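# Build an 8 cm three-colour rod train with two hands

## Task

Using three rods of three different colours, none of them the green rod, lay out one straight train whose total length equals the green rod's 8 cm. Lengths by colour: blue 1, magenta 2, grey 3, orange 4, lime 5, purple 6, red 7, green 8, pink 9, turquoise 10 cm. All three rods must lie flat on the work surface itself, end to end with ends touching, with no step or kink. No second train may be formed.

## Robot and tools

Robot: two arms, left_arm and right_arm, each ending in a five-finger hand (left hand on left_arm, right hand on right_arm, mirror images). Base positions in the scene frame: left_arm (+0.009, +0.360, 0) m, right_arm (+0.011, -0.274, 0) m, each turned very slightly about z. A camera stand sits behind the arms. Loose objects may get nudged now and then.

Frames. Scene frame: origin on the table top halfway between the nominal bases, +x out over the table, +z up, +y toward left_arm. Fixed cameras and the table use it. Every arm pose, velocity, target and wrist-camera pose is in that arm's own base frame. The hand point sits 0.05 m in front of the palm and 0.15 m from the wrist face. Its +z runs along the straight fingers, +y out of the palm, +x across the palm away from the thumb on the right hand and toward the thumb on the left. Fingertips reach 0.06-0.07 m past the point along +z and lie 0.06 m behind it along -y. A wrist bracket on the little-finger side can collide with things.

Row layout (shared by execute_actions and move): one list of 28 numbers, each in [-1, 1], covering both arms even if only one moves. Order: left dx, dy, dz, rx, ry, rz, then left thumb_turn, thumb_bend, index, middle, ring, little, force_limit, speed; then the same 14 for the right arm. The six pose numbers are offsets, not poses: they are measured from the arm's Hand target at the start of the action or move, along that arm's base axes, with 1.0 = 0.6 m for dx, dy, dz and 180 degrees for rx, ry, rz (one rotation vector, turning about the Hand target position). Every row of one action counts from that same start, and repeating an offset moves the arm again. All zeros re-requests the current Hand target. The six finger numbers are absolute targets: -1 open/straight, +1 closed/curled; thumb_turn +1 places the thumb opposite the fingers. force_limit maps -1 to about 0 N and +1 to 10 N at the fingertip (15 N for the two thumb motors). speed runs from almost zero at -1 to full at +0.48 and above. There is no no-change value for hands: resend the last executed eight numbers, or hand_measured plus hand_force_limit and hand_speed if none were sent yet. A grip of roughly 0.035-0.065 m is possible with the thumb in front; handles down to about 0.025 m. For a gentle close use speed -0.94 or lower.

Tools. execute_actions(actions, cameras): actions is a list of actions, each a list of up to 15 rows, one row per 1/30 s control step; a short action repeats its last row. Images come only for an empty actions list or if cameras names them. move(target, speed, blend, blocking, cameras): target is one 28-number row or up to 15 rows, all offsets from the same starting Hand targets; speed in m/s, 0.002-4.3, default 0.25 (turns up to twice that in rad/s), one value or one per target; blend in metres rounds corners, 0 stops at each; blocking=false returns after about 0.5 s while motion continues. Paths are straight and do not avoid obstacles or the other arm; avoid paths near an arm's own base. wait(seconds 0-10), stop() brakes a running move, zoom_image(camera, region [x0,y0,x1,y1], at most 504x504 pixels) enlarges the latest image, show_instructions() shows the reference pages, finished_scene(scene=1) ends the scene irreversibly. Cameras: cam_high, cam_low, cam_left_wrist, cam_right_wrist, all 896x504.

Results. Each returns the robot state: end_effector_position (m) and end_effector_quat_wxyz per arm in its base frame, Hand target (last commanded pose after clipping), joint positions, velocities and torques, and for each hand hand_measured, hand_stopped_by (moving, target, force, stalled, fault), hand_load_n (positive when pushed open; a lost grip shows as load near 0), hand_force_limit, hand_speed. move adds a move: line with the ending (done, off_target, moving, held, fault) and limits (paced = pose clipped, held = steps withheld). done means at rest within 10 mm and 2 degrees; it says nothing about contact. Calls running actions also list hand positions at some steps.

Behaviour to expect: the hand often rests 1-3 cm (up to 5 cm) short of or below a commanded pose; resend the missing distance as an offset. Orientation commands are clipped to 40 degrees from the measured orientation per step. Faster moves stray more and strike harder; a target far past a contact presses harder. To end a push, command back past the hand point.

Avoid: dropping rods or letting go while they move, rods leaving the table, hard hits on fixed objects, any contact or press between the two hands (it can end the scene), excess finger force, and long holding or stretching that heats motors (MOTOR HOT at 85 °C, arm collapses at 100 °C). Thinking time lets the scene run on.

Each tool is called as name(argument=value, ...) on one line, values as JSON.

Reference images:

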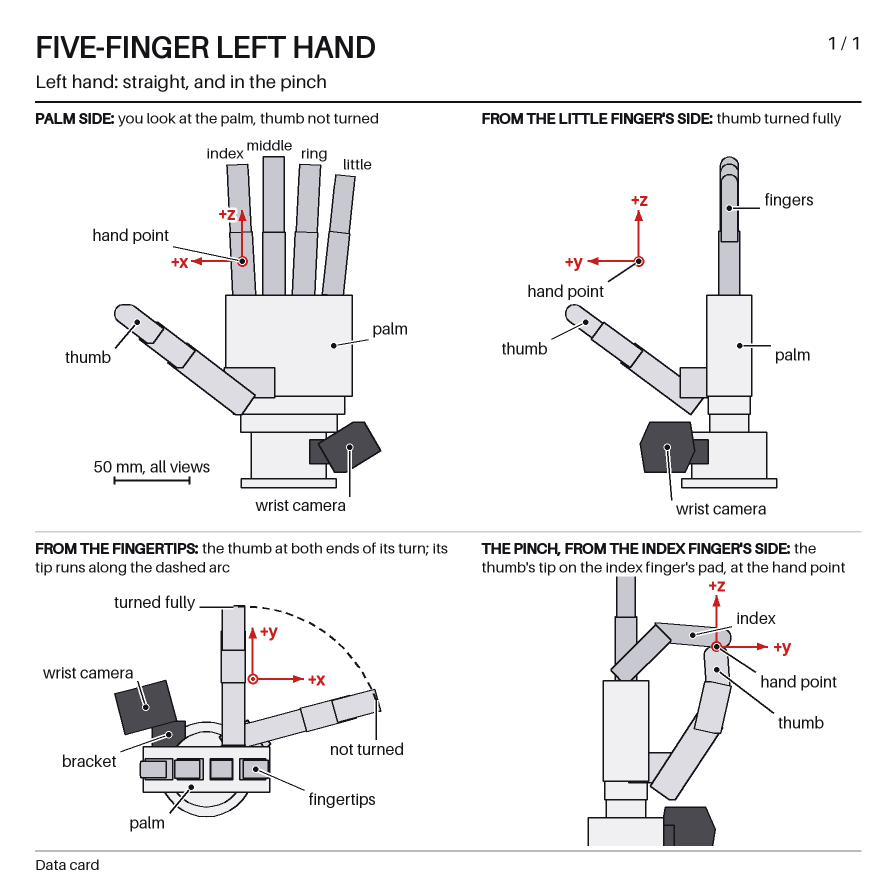

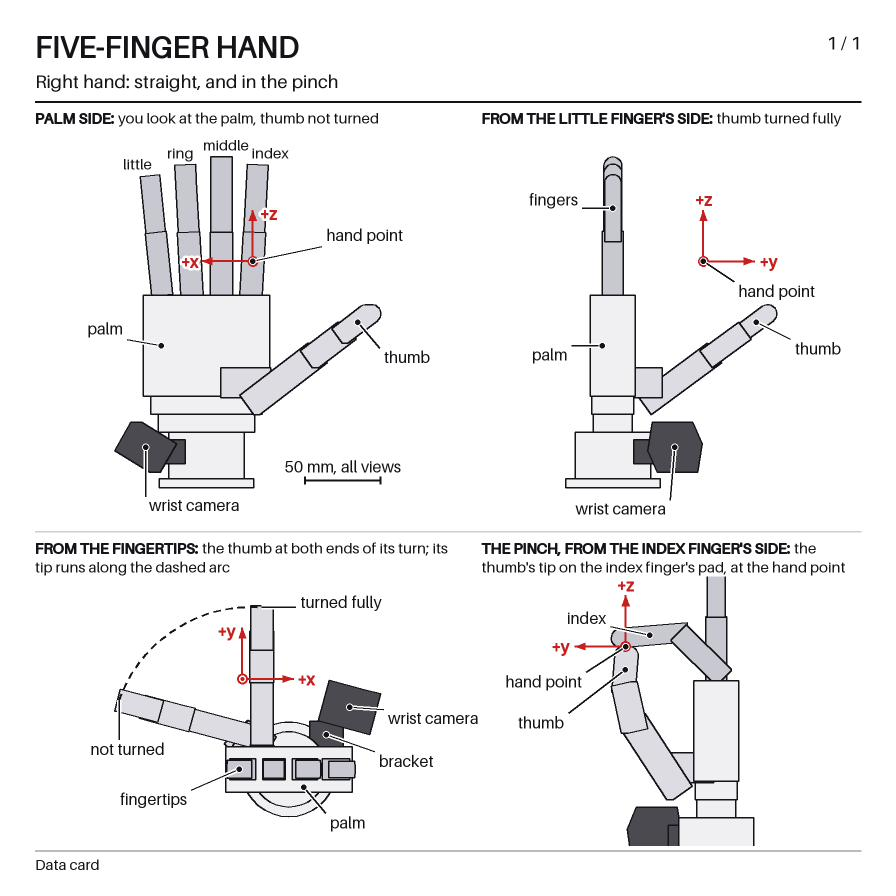

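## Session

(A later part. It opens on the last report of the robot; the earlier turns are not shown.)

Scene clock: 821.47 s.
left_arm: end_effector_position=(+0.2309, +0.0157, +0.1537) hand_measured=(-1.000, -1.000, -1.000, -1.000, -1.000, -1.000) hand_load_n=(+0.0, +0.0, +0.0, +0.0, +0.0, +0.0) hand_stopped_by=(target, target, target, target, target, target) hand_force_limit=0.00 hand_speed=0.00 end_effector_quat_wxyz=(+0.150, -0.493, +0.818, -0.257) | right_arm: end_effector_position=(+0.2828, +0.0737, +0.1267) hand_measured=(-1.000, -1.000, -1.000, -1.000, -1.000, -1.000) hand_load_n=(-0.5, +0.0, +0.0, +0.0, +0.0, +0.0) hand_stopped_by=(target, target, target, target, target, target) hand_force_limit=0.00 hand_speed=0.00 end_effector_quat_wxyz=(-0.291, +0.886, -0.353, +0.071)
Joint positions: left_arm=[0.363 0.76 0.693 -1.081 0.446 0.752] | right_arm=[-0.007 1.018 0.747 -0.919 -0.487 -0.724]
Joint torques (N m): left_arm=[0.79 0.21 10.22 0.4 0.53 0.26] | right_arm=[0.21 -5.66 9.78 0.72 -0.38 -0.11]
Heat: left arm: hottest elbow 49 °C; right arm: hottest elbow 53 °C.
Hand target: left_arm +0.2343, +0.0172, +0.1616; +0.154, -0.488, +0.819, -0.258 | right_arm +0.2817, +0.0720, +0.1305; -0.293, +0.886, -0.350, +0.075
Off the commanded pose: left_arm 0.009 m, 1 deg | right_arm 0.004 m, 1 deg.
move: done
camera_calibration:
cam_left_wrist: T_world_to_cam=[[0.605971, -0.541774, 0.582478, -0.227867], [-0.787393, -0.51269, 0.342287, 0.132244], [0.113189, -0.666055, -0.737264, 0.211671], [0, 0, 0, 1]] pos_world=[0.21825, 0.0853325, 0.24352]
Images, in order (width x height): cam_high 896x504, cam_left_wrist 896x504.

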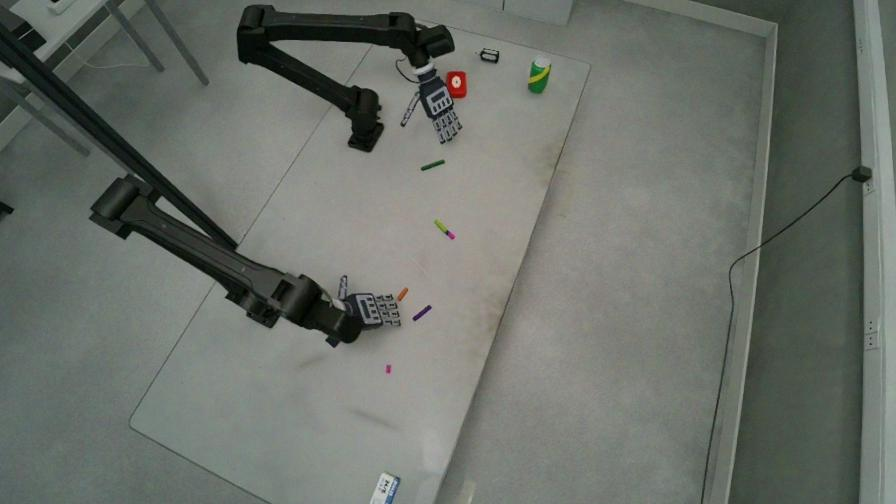

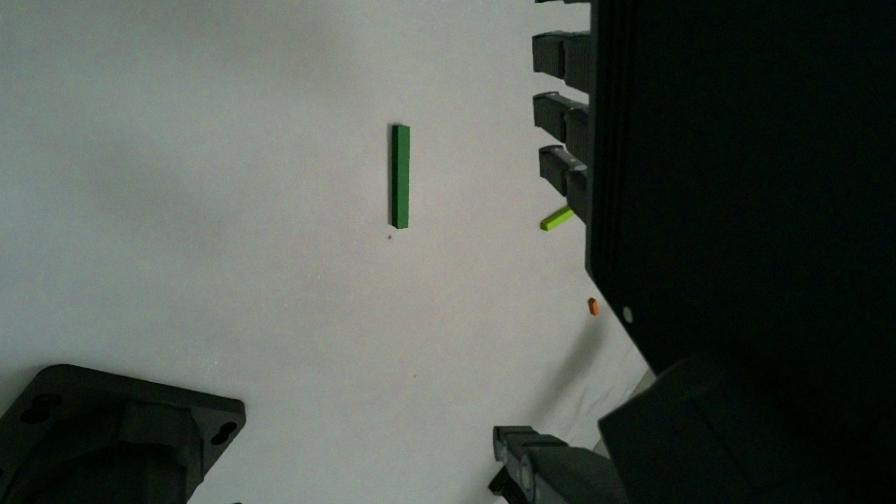

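move(target=[[0, 0, 0, 0, 0, 0, -1, -1, -1, -1, -1, -1, 0.0, 0.0, 0.081, 0.593, -0.0175, 0, 0, 0.133, -1, -1, -1, -1, -1, -1, 0.0, 0.0],[0, 0, 0, 0, 0, 0, -1, -1, -1, -1, -1, -1, 0.0, 0.0, 0.0645, 0.5433, -0.16, 0, 0, 0.133, -1, -1, -1, -1, -1, -1, 0.0, 0.0]], speed=[0.25, 0.08], cameras=["cam_right_wrist"])

zoom_image(camera="cam_right_wrist", region=[300, 0, 540, 260])

Scene clock: 838.17 s.
left_arm: end_effector_position=(+0.2309, +0.0157, +0.1537) hand_measured=(-1.000, -1.000, -1.000, -1.000, -1.000, -1.000) hand_load_n=(+0.0, +0.0, +0.0, +0.0, +0.0, +0.0) hand_stopped_by=(target, target, target, target, target, target) hand_force_limit=0.00 hand_speed=0.00 end_effector_quat_wxyz=(+0.150, -0.493, +0.818, -0.257) | right_arm: end_effector_position=(+0.3131, +0.3974, +0.0369) hand_measured=(-1.000, -1.000, -1.000, -1.000, -1.000, -1.000) hand_load_n=(+0.0, +0.0, +0.0, +0.0, +0.0, +0.0) hand_stopped_by=(target, target, target, target, target, target) hand_force_limit=0.00 hand_speed=0.00 end_effector_quat_wxyz=(-0.298, +0.941, -0.161, +0.009)
Joint positions: left_arm=[0.363 0.76 0.693 -1.081 0.446 0.753] | right_arm=[0.768 1.638 1.052 -0.468 -0.33 -0.377]
Joint torques (N m): left_arm=[0.73 0.09 10.3 0.5 0.53 0.25] | right_arm=[-0.09 -13.16 8.83 1.92 -0.24 -0.1]
Heat: left arm: hottest elbow 50 °C; right arm: hottest elbow 53 °C.
Hand target: left_arm +0.2343, +0.0172, +0.1616; +0.154, -0.488, +0.819, -0.258 | right_arm +0.3205, +0.3979, +0.0345; -0.302, +0.940, -0.159, +0.013
Off the commanded pose: left_arm 0.009 m, 1 deg | right_arm 0.008 m, 1 deg.
move: done
camera_calibration:
cam_right_wrist: T_world_to_cam=[[-0.0360948, -0.792819, -0.608388, 0.3545], [-0.91399, -0.219998, 0.340915, 0.361082], [-0.404128, 0.568366, -0.716688, 0.0373966], [0, 0, 0, 1]] pos_world=[0.357934, 0.339236, 0.119377]
Images, in order (width x height): cam_right_wrist 896x504.

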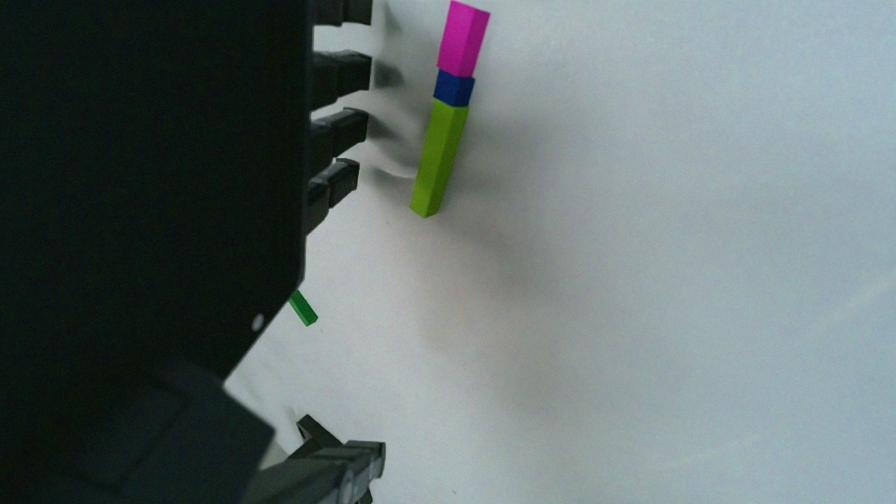

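Scaled by 1.938 from the camera's 896x504 image, which has a finer 1280x720 frame.

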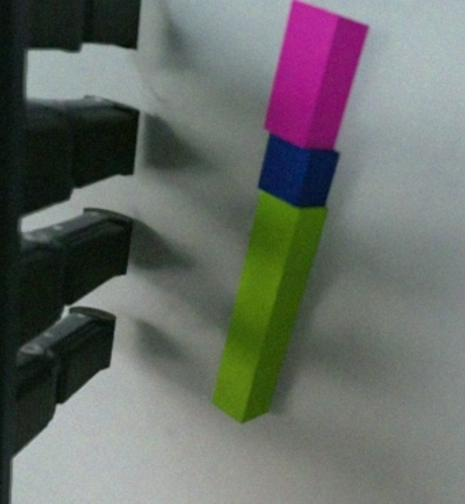

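zoom_image(camera="cam_right_wrist", region=[410, 40, 500, 130])

zoom_image(camera="cam_right_wrist", region=[380, 0, 600, 220])

Scaled by 5.600 from the camera's 896x504 image, which has a finer 1280x720 frame.

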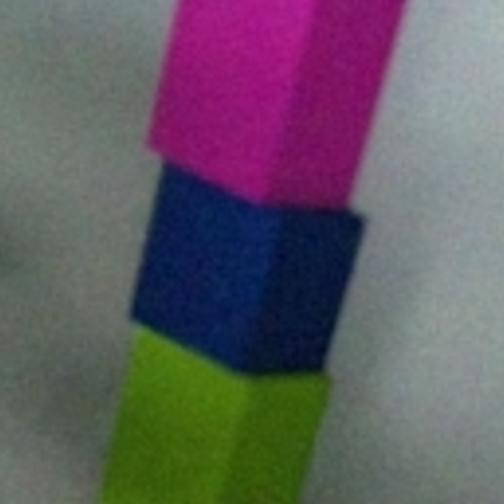

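Scaled by 2.291 from the camera's 896x504 image, which has a finer 1280x720 frame.

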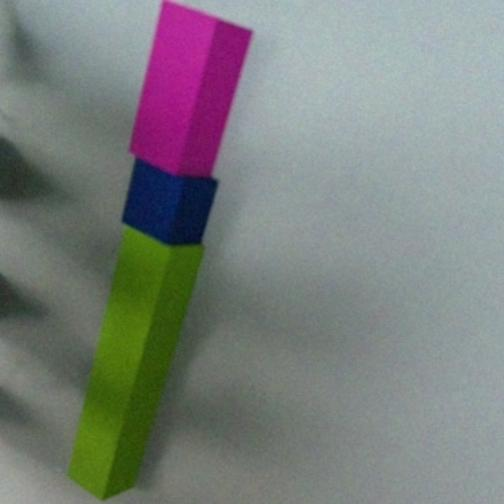

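move(target=[[0, 0, 0, 0, 0, 0, -1, -1, -1, -1, -1, -1, 0.0, 0.0, -0.0208, -0.0483, 0.0, 0, 0, 0, -1, -1, -1, -1, -1, -1, 0.0, 0.0]], speed=[0.04], cameras=["cam_right_wrist"])

zoom_image(camera="cam_right_wrist", region=[310, 0, 450, 220])

Scene clock: 847.23 s.
left_arm: end_effector_position=(+0.2309, +0.0157, +0.1537) hand_measured=(-1.000, -1.000, -1.000, -1.000, -1.000, -1.000) hand_load_n=(+0.0, +0.0, +0.0, +0.0, +0.0, +0.0) hand_stopped_by=(target, target, target, target, target, target) hand_force_limit=0.00 hand_speed=0.00 end_effector_quat_wxyz=(+0.150, -0.493, +0.818, -0.257) | right_arm: end_effector_position=(+0.3041, +0.3736, +0.0328) hand_measured=(-1.000, -1.000, -1.000, -1.000, -1.000, -1.000) hand_load_n=(+0.0, +0.0, +0.0, +0.0, +0.0, +0.0) hand_stopped_by=(target, target, target, target, target, target) hand_force_limit=0.00 hand_speed=0.00 end_effector_quat_wxyz=(-0.299, +0.941, -0.160, +0.007)
Joint positions: left_arm=[0.363 0.76 0.693 -1.081 0.446 0.753] | right_arm=[0.741 1.593 0.982 -0.45 -0.348 -0.402]
Joint torques (N m): left_arm=[0.91 0.21 10.22 0.5 0.56 0.25] | right_arm=[-0.15 -13.74 7.66 1.54 -0.09 -0.11]
Heat: left arm: hottest elbow 51 °C; right arm: hottest elbow 52 °C.
Hand target: left_arm +0.2343, +0.0172, +0.1616; +0.154, -0.488, +0.819, -0.258 | right_arm +0.3079, +0.3690, +0.0345; -0.302, +0.940, -0.158, +0.013
Off the commanded pose: left_arm 0.009 m, 1 deg | right_arm 0.006 m, 1 deg.
move: done
camera_calibration:
cam_right_wrist: T_world_to_cam=[[-0.0353787, -0.790821, -0.611024, 0.331922], [-0.912527, -0.223731, 0.342401, 0.349914], [-0.407483, 0.56969, -0.71373, 0.0448277], [0, 0, 0, 1]] pos_world=[0.349315, 0.315239, 0.114996]
Images, in order (width x height): cam_right_wrist 896x504.

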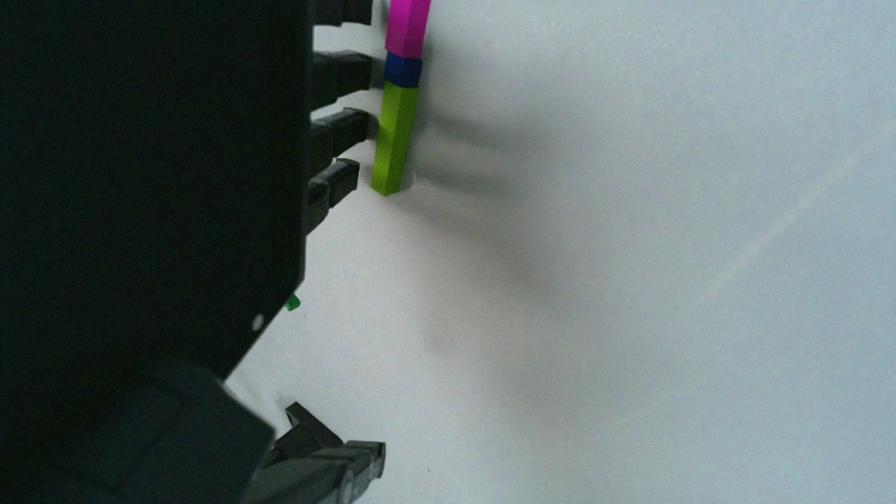

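Scaled by 2.291 from the camera's 896x504 image, which has a finer 1280x720 frame.

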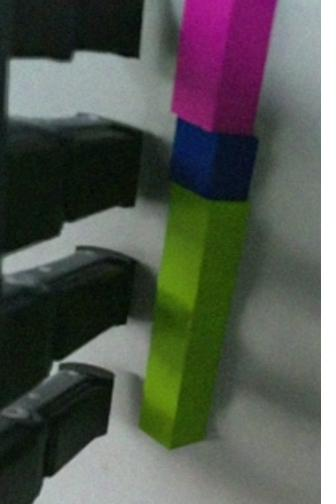

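move(target=[[0, 0, 0, 0, 0, 0, -1, -1, -1, -1, -1, -1, 0.0, 0.0, -0.0037, -0.0105, 0.0, 0, 0, 0, -1, -1, -1, -1, -1, -1, 0.0, 0.0]], speed=[0.04], cameras=["cam_right_wrist"])

zoom_image(camera="cam_right_wrist", region=[310, 0, 450, 220])

Scene clock: 851.47 s.
left_arm: end_effector_position=(+0.2309, +0.0157, +0.1537) hand_measured=(-1.000, -1.000, -1.000, -1.000, -1.000, -1.000) hand_load_n=(-0.5, +0.0, +0.0, +0.0, -0.5, +0.0) hand_stopped_by=(target, target, target, target, target, target) hand_force_limit=0.00 hand_speed=0.00 end_effector_quat_wxyz=(+0.150, -0.493, +0.818, -0.257) | right_arm: end_effector_position=(+0.3021, +0.3679, +0.0328) hand_measured=(-1.000, -1.000, -1.000, -1.000, -1.000, -1.000) hand_load_n=(+0.0, +0.0, +0.0, +0.0, +0.0, +0.0) hand_stopped_by=(target, target, target, target, target, target) hand_force_limit=0.00 hand_speed=0.00 end_effector_quat_wxyz=(-0.300, +0.941, -0.159, +0.007)
Joint positions: left_arm=[0.363 0.76 0.693 -1.081 0.446 0.753] | right_arm=[0.735 1.581 0.967 -0.449 -0.351 -0.409]
Joint torques (N m): left_arm=[0.67 -0.09 10.28 0.44 0.57 0.23] | right_arm=[-0.26 -13.63 7.58 1.52 -0.1 -0.11]
Heat: left arm: hottest elbow 51 °C; right arm: hottest elbow 51 °C.
Hand target: left_arm +0.2343, +0.0172, +0.1616; +0.154, -0.488, +0.819, -0.258 | right_arm +0.3058, +0.3628, +0.0346; -0.303, +0.940, -0.158, +0.013
Off the commanded pose: left_arm 0.009 m, 1 deg | right_arm 0.007 m, 1 deg.
move: done
camera_calibration:
cam_right_wrist: T_world_to_cam=[[-0.0345921, -0.790539, -0.611434, 0.32697], [-0.912593, -0.224413, 0.341779, 0.347152], [-0.407403, 0.569813, -0.713677, 0.0471168], [0, 0, 0, 1]] pos_world=[0.347314, 0.30954, 0.114897]
Images, in order (width x height): cam_right_wrist 896x504.

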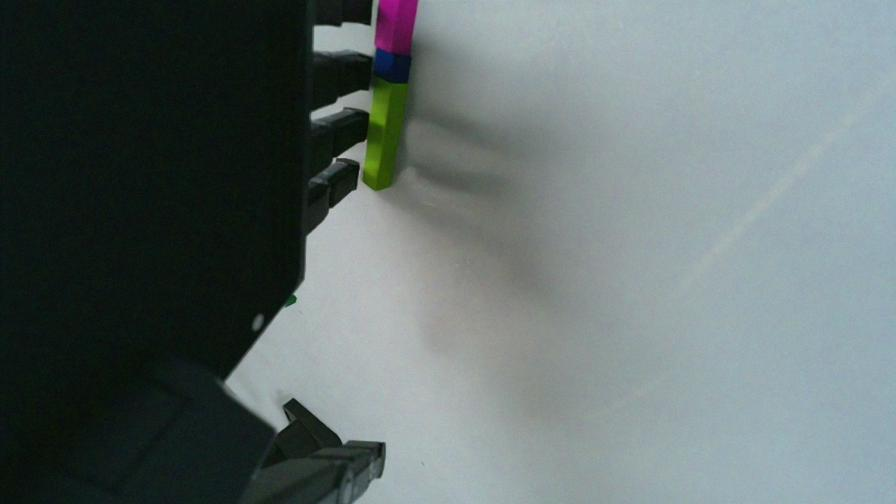

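Scaled by 2.291 from the camera's 896x504 image, which has a finer 1280x720 frame.

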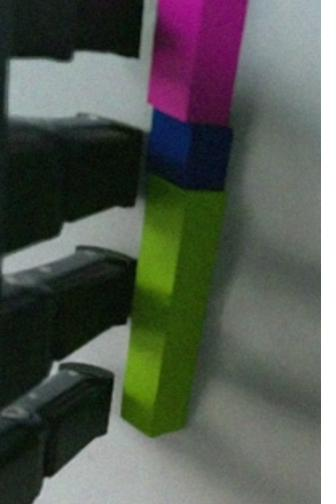

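move(target=[[0, 0, 0, 0, 0, 0, -1, -1, -1, -1, -1, -1, 0.0, 0.0, -0.0012, -0.0055, 0.0, 0, 0, 0, -1, -1, -1, -1, -1, -1, 0.0, 0.0]], speed=[0.04], cameras=["cam_right_wrist"])

zoom_image(camera="cam_right_wrist", region=[310, 0, 450, 220])

Scene clock: 854.27 s.
left_arm: end_effector_position=(+0.2309, +0.0157, +0.1537) hand_measured=(-1.000, -1.000, -1.000, -1.000, -1.000, -1.000) hand_load_n=(+0.0, +0.0, +0.0, +0.0, +0.0, +0.0) hand_stopped_by=(target, target, target, target, target, target) hand_force_limit=0.00 hand_speed=0.00 end_effector_quat_wxyz=(+0.150, -0.493, +0.818, -0.257) | right_arm: end_effector_position=(+0.3013, +0.3648, +0.0327) hand_measured=(-1.000, -1.000, -1.000, -1.000, -1.000, -1.000) hand_load_n=(+0.0, +0.0, +0.0, +0.5, +0.0, +0.0) hand_stopped_by=(target, target, target, target, target, target) hand_force_limit=0.00 hand_speed=0.00 end_effector_quat_wxyz=(-0.300, +0.941, -0.159, +0.007)
Joint positions: left_arm=[0.363 0.76 0.693 -1.081 0.446 0.753] | right_arm=[0.731 1.575 0.96 -0.449 -0.354 -0.413]
Joint torques (N m): left_arm=[0.91 0.15 10.29 0.43 0.54 0.23] | right_arm=[-0.26 -13.57 7.54 1.51 -0.08 -0.1]
Heat: left arm: hottest elbow 51 °C; right arm: hottest elbow 51 °C.
Hand target: left_arm +0.2343, +0.0172, +0.1616; +0.154, -0.488, +0.819, -0.258 | right_arm +0.3051, +0.3595, +0.0345; -0.303, +0.940, -0.158, +0.013
Off the commanded pose: left_arm 0.009 m, 1 deg | right_arm 0.007 m, 1 deg.
move: done
camera_calibration:
cam_right_wrist: T_world_to_cam=[[-0.0340517, -0.790448, -0.611582, 0.324235], [-0.912344, -0.225234, 0.341905, 0.345998], [-0.408007, 0.569615, -0.713491, 0.0487748], [0, 0, 0, 1]] pos_world=[0.34661, 0.306439, 0.114798]
Images, in order (width x height): cam_right_wrist 896x504.

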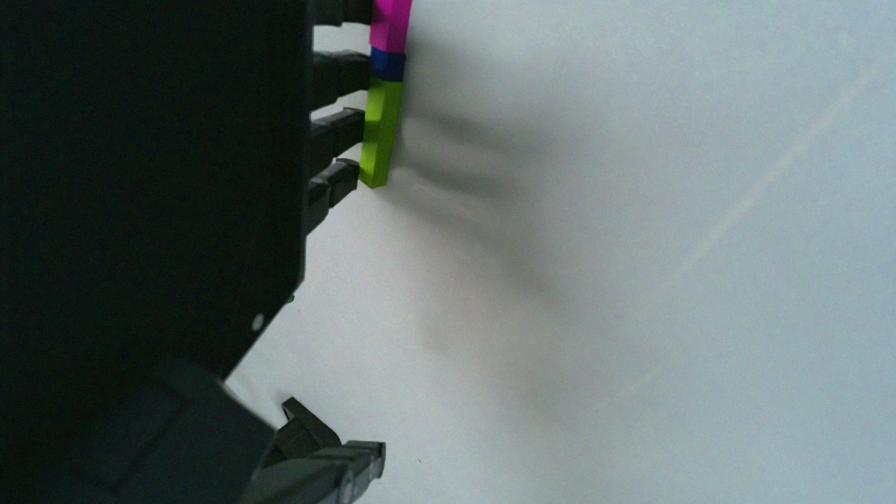

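Scaled by 2.291 from the camera's 896x504 image, which has a finer 1280x720 frame.

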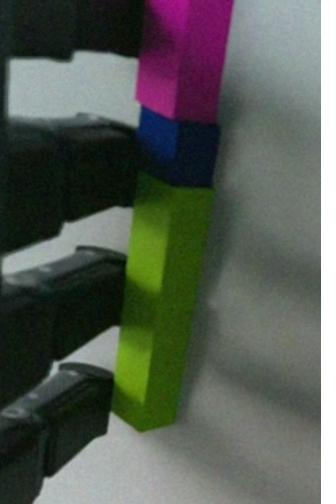

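move(target=[0,0,0,0,0,0,-1,-1,-1,-1,-1,-1,0.0,0.0,-0.0015,-0.0075,0,0,0,0,-1,-1,-1,-1,-1,-1,0.0,0.0], speed=0.03, cameras=["cam_right_wrist", "cam_high"])

Scene clock: 865.90 s.
left_arm: end_effector_position=(+0.2309, +0.0157, +0.1537) hand_measured=(-1.000, -1.000, -1.000, -1.000, -1.000, -1.000) hand_load_n=(+0.0, +0.0, +0.0, +0.0, +0.0, +0.0) hand_stopped_by=(target, target, target, target, target, target) hand_force_limit=0.00 hand_speed=0.00 end_effector_quat_wxyz=(+0.150, -0.493, +0.818, -0.257) | right_arm: end_effector_position=(+0.3004, +0.3603, +0.0326) hand_measured=(-1.000, -1.000, -1.000, -1.000, -1.000, -1.000) hand_load_n=(+0.0, +0.0, +0.0, +0.0, +0.0, +0.0) hand_stopped_by=(target, target, target, target, target, target) hand_force_limit=0.00 hand_speed=0.00 end_effector_quat_wxyz=(-0.300, +0.941, -0.159, +0.007)
Joint positions: left_arm=[0.363 0.76 0.693 -1.081 0.446 0.753] | right_arm=[0.724 1.567 0.949 -0.449 -0.357 -0.419]
Joint torques (N m): left_arm=[0.73 0.03 10.29 0.46 0.53 0.23] | right_arm=[-0.32 -13.39 7.6 1.48 -0.07 -0.11]
Heat: left arm: hottest elbow 52 °C; right arm: hottest elbow 50 °C.
Hand target: left_arm +0.2343, +0.0172, +0.1616; +0.154, -0.488, +0.819, -0.258 | right_arm +0.3043, +0.3549, +0.0346; -0.303, +0.940, -0.159, +0.013
Off the commanded pose: left_arm 0.009 m, 1 deg | right_arm 0.007 m, 1 deg.
move: done
camera_calibration:
cam_right_wrist: T_world_to_cam=[[-0.0343045, -0.790177, -0.611917, 0.320633], [-0.912299, -0.22525, 0.342013, 0.344174], [-0.408085, 0.569984, -0.713151, 0.0507772], [0, 0, 0, 1]] pos_world=[0.34571, 0.30194, 0.114701]
Images, in order (width x height): cam_high 896x504, cam_right_wrist 896x504.

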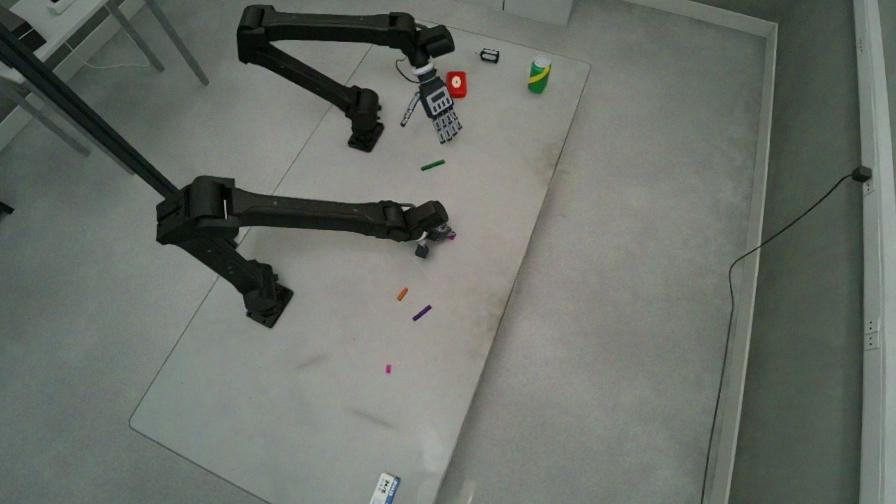

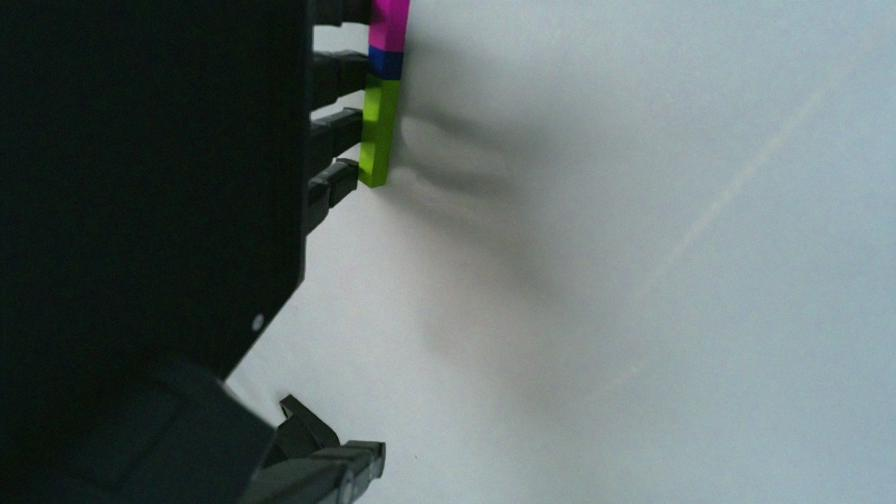

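zoom_image(camera="cam_right_wrist", region=[310, 0, 450, 220])

Scaled by 2.291 from the camera's 896x504 image, which has a finer 1280x720 frame.

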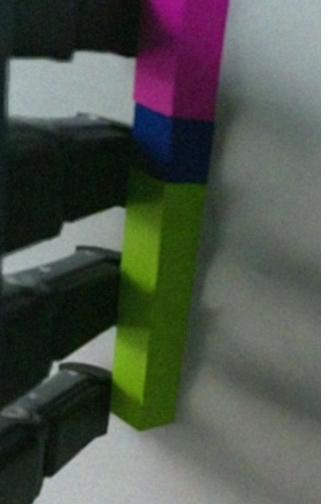

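move(target=[0,0,0,0,0,0,-1,-1,-1,-1,-1,-1,0.0,0.0,-0.002,-0.006,0,0,0,0,-1,-1,-1,-1,-1,-1,0.0,0.0], speed=0.03, cameras=["cam_right_wrist"])

zoom_image(camera="cam_right_wrist", region=[340, 0, 440, 200])

Scene clock: 870.57 s.
left_arm: end_effector_position=(+0.2309, +0.0157, +0.1537) hand_measured=(-1.000, -1.000, -1.000, -1.000, -1.000, -1.000) hand_load_n=(-0.5, +0.0, +0.0, +0.0, +0.0, +0.0) hand_stopped_by=(target, target, target, target, target, target) hand_force_limit=0.00 hand_speed=0.00 end_effector_quat_wxyz=(+0.150, -0.493, +0.818, -0.257) | right_arm: end_effector_position=(+0.2993, +0.3566, +0.0325) hand_measured=(-1.000, -1.000, -1.000, -1.000, -1.000, -1.000) hand_load_n=(+0.0, +0.0, +0.0, +0.5, +0.0, +0.0) hand_stopped_by=(target, target, target, target, target, target) hand_force_limit=0.00 hand_speed=0.00 end_effector_quat_wxyz=(-0.300, +0.941, -0.159, +0.007)
Joint positions: left_arm=[0.363 0.76 0.693 -1.081 0.446 0.753] | right_arm=[0.72 1.56 0.94 -0.449 -0.359 -0.424]
Joint torques (N m): left_arm=[0.62 0.21 10.26 0.47 0.55 0.22] | right_arm=[-0.26 -13.22 7.6 1.44 -0.09 -0.11]
Heat: left arm: hottest elbow 52 °C; right arm: hottest elbow 50 °C.
Hand target: left_arm +0.2343, +0.0172, +0.1616; +0.154, -0.488, +0.819, -0.258 | right_arm +0.3030, +0.3514, +0.0345; -0.303, +0.940, -0.158, +0.013
Off the commanded pose: left_arm 0.009 m, 1 deg | right_arm 0.007 m, 1 deg.
move: done
camera_calibration:
cam_right_wrist: T_world_to_cam=[[-0.0340248, -0.790387, -0.611663, 0.317545], [-0.912392, -0.225221, 0.341783, 0.342422], [-0.4079, 0.569705, -0.71348, 0.0524223], [0, 0, 0, 1]] pos_world=[0.344611, 0.298239, 0.114599]
Images, in order (width x height): cam_right_wrist 896x504.

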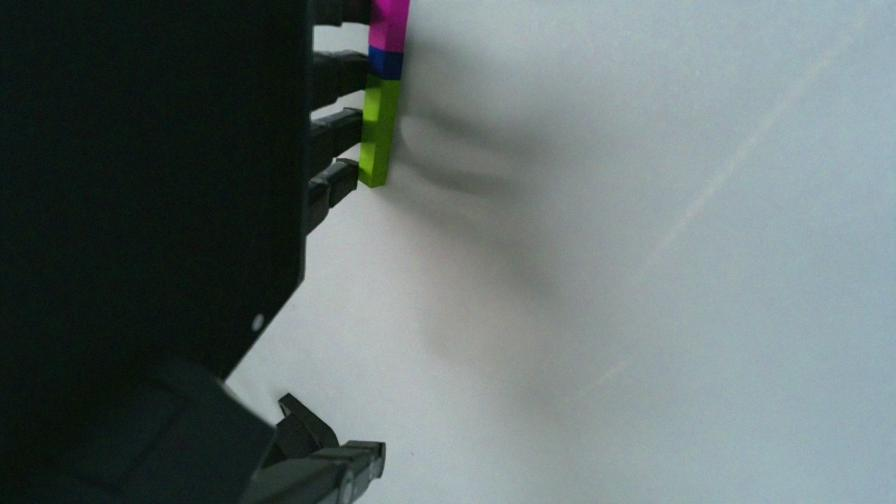

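Scaled by 2.520 from the camera's 896x504 image, which has a finer 1280x720 frame.

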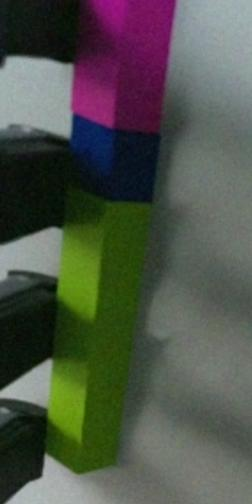

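move(target=[0,0,0,0,0,0,-1,-1,-1,-1,-1,-1,0.0,0.0,0.0283,0.0833,0.0083,0,0,0,-1,-1,-1,-1,-1,-1,0.0,0.0], speed=0.06, cameras=["cam_right_wrist"])

zoom_image(camera="cam_right_wrist", region=[360, 20, 520, 160])

Scene clock: 875.77 s.
left_arm: end_effector_position=(+0.2309, +0.0157, +0.1537) hand_measured=(-1.000, -1.000, -1.000, -1.000, -1.000, -1.000) hand_load_n=(+0.0, +0.0, +0.0, +0.0, +0.0, +0.0) hand_stopped_by=(target, target, target, target, target, target) hand_force_limit=0.00 hand_speed=0.00 end_effector_quat_wxyz=(+0.150, -0.493, +0.818, -0.257) | right_arm: end_effector_position=(+0.3120, +0.3873, +0.0333) hand_measured=(-1.000, -1.000, -1.000, -1.000, -1.000, -1.000) hand_load_n=(+0.0, +0.0, +0.0, +0.0, +0.0, +0.0) hand_stopped_by=(target, target, target, target, target, target) hand_force_limit=0.00 hand_speed=0.00 end_effector_quat_wxyz=(-0.299, +0.941, -0.159, +0.011)
Joint positions: left_arm=[0.363 0.76 0.693 -1.081 0.446 0.753] | right_arm=[0.754 1.624 1.022 -0.451 -0.335 -0.393]
Joint torques (N m): left_arm=[0.73 -0.09 10.25 0.49 0.53 0.26] | right_arm=[1.26 -11.75 12.41 0.88 0.1 0.11]
Heat: left arm: hottest elbow 52 °C; right arm: hottest elbow 50 °C.
Hand target: left_arm +0.2343, +0.0172, +0.1616; +0.154, -0.488, +0.819, -0.258 | right_arm +0.3200, +0.4013, +0.0394; -0.303, +0.940, -0.159, +0.013
Off the commanded pose: left_arm 0.009 m, 1 deg | right_arm 0.017 m, 0 deg.
move: off_target (right_arm)
camera_calibration:
cam_right_wrist: T_world_to_cam=[[-0.031118, -0.791391, -0.610518, 0.342159], [-0.91545, -0.222627, 0.335243, 0.360777], [-0.401226, 0.569331, -0.717551, 0.0389258], [0, 0, 0, 1]] pos_world=[0.356539, 0.328939, 0.115878]
Images, in order (width x height): cam_right_wrist 896x504.

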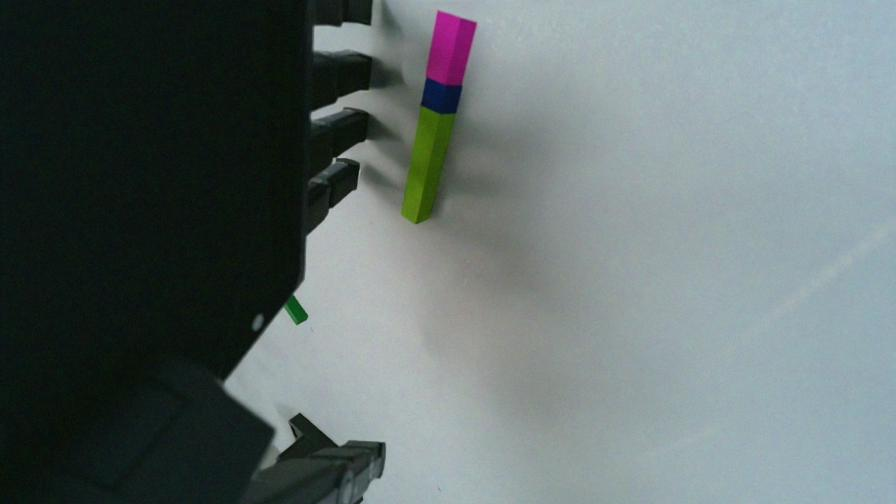

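Scaled by 3.150 from the camera's 896x504 image, which has a finer 1280x720 frame.

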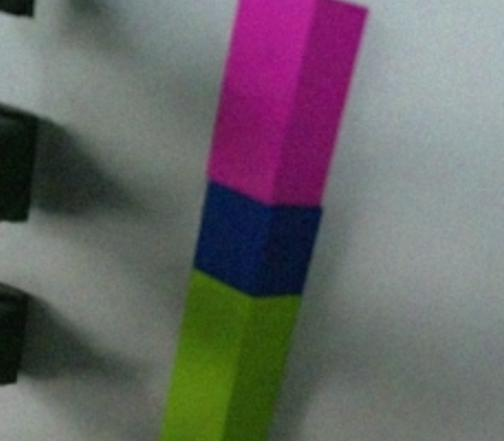

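zoom_image(camera="cam_right_wrist", region=[410, 70, 480, 130])

zoom_image(camera="cam_right_wrist", region=[380, 0, 500, 240])

Scaled by 7.200 from the camera's 896x504 image, which has a finer 1280x720 frame.

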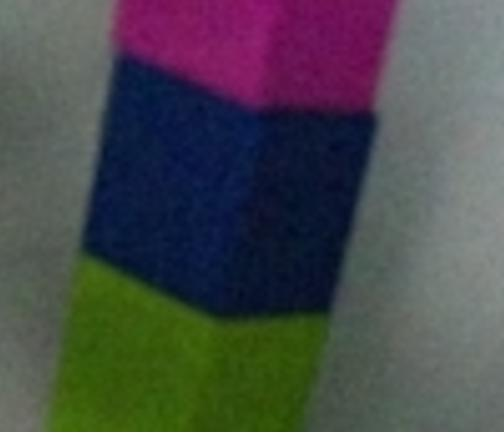

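Scaled by 2.100 from the camera's 896x504 image, which has a finer 1280x720 frame.

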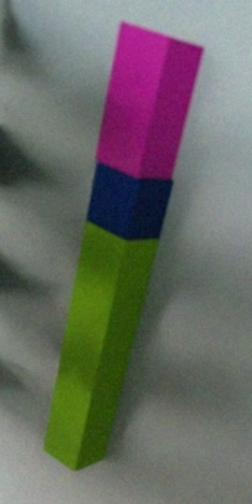

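move(target=[[0,0,0,0,0,0,-1,-1,-1,-1,-1,-1,0.0,0.0,0.01,0.03,0.2,0,0,0,-1,-1,-1,-1,-1,-1,0.0,0.0],[0,0,0,0,0,0,-1,-1,-1,-1,-1,-1,0.0,0.0,-0.033,-0.42,0.2,0,0,-0.083,-1,-1,-1,-1,-1,-1,0.0,0.0]], speed=[0.12, 0.2], blend=[0.03, 0], cameras=["cam_high", "cam_low"])

zoom_image(camera="cam_high", region=[425, 205, 475, 255])

Scene clock: 884.90 s.
left_arm: end_effector_position=(+0.2309, +0.0157, +0.1537) hand_measured=(-1.000, -1.000, -1.000, -1.000, -1.000, -1.000) hand_load_n=(+0.0, -0.5, +0.0, +0.0, +0.0, +0.0) hand_stopped_by=(target, target, target, target, target, target) hand_force_limit=0.00 hand_speed=0.00 end_effector_quat_wxyz=(+0.150, -0.493, +0.818, -0.257) | right_arm: end_effector_position=(+0.3014, +0.1496, +0.1553) hand_measured=(-1.000, -1.000, -1.000, -1.000, -1.000, -1.000) hand_load_n=(-0.5, +0.0, +0.0, +0.0, +0.0, +0.0) hand_stopped_by=(target, target, target, target, target, target) hand_force_limit=0.00 hand_speed=0.00 end_effector_quat_wxyz=(-0.296, +0.910, -0.285, +0.050)
Joint positions: left_arm=[0.363 0.76 0.693 -1.081 0.446 0.753] | right_arm=[0.237 1.103 0.877 -0.919 -0.451 -0.628]
Joint torques (N m): left_arm=[0.62 0.21 10.18 0.55 0.55 0.23] | right_arm=[0.62 -6.89 10.14 0.83 -0.34 -0.12]
Heat: left arm: hottest elbow 53 °C; right arm: hottest elbow 52 °C.
Hand target: left_arm +0.2343, +0.0172, +0.1616; +0.154, -0.488, +0.819, -0.258 | right_arm +0.3001, +0.1493, +0.1594; -0.298, +0.911, -0.279, +0.052
Off the commanded pose: left_arm 0.009 m, 1 deg | right_arm 0.004 m, 1 deg.
move: done
Images, in order (width x height): cam_high 896x504, cam_low 896x504.

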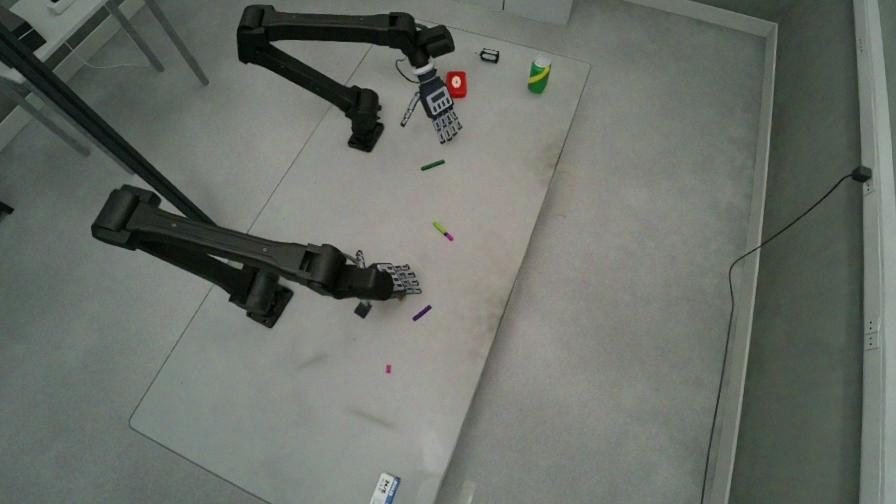

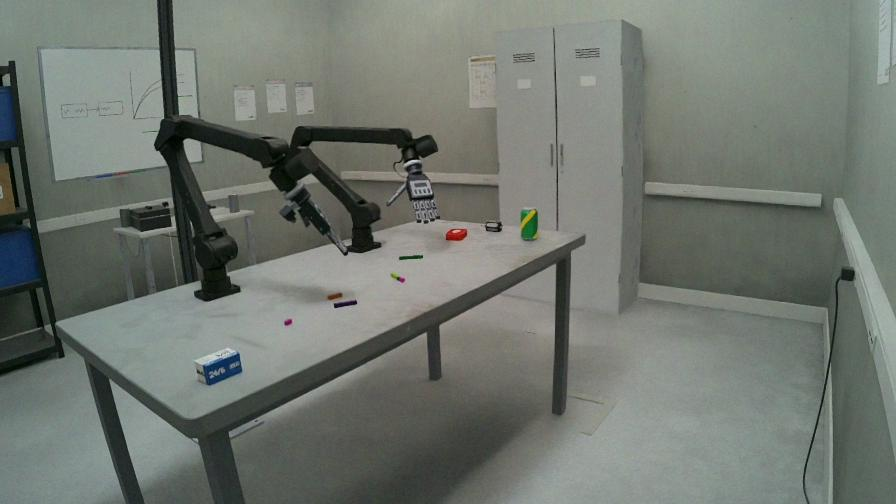

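Scaled by 10.080 from the camera's 896x504 image, which has a finer 1280x720 frame.

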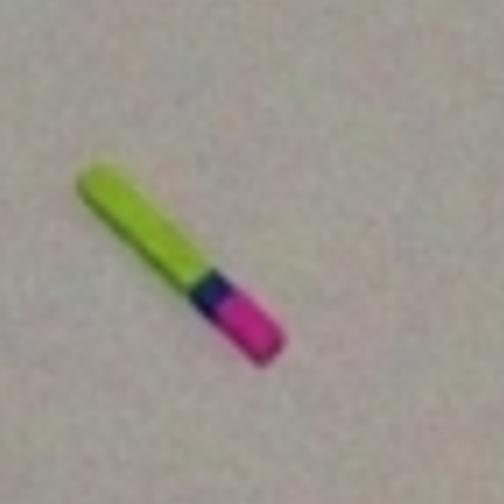

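finished_scene()

The scene is finished: the task was done.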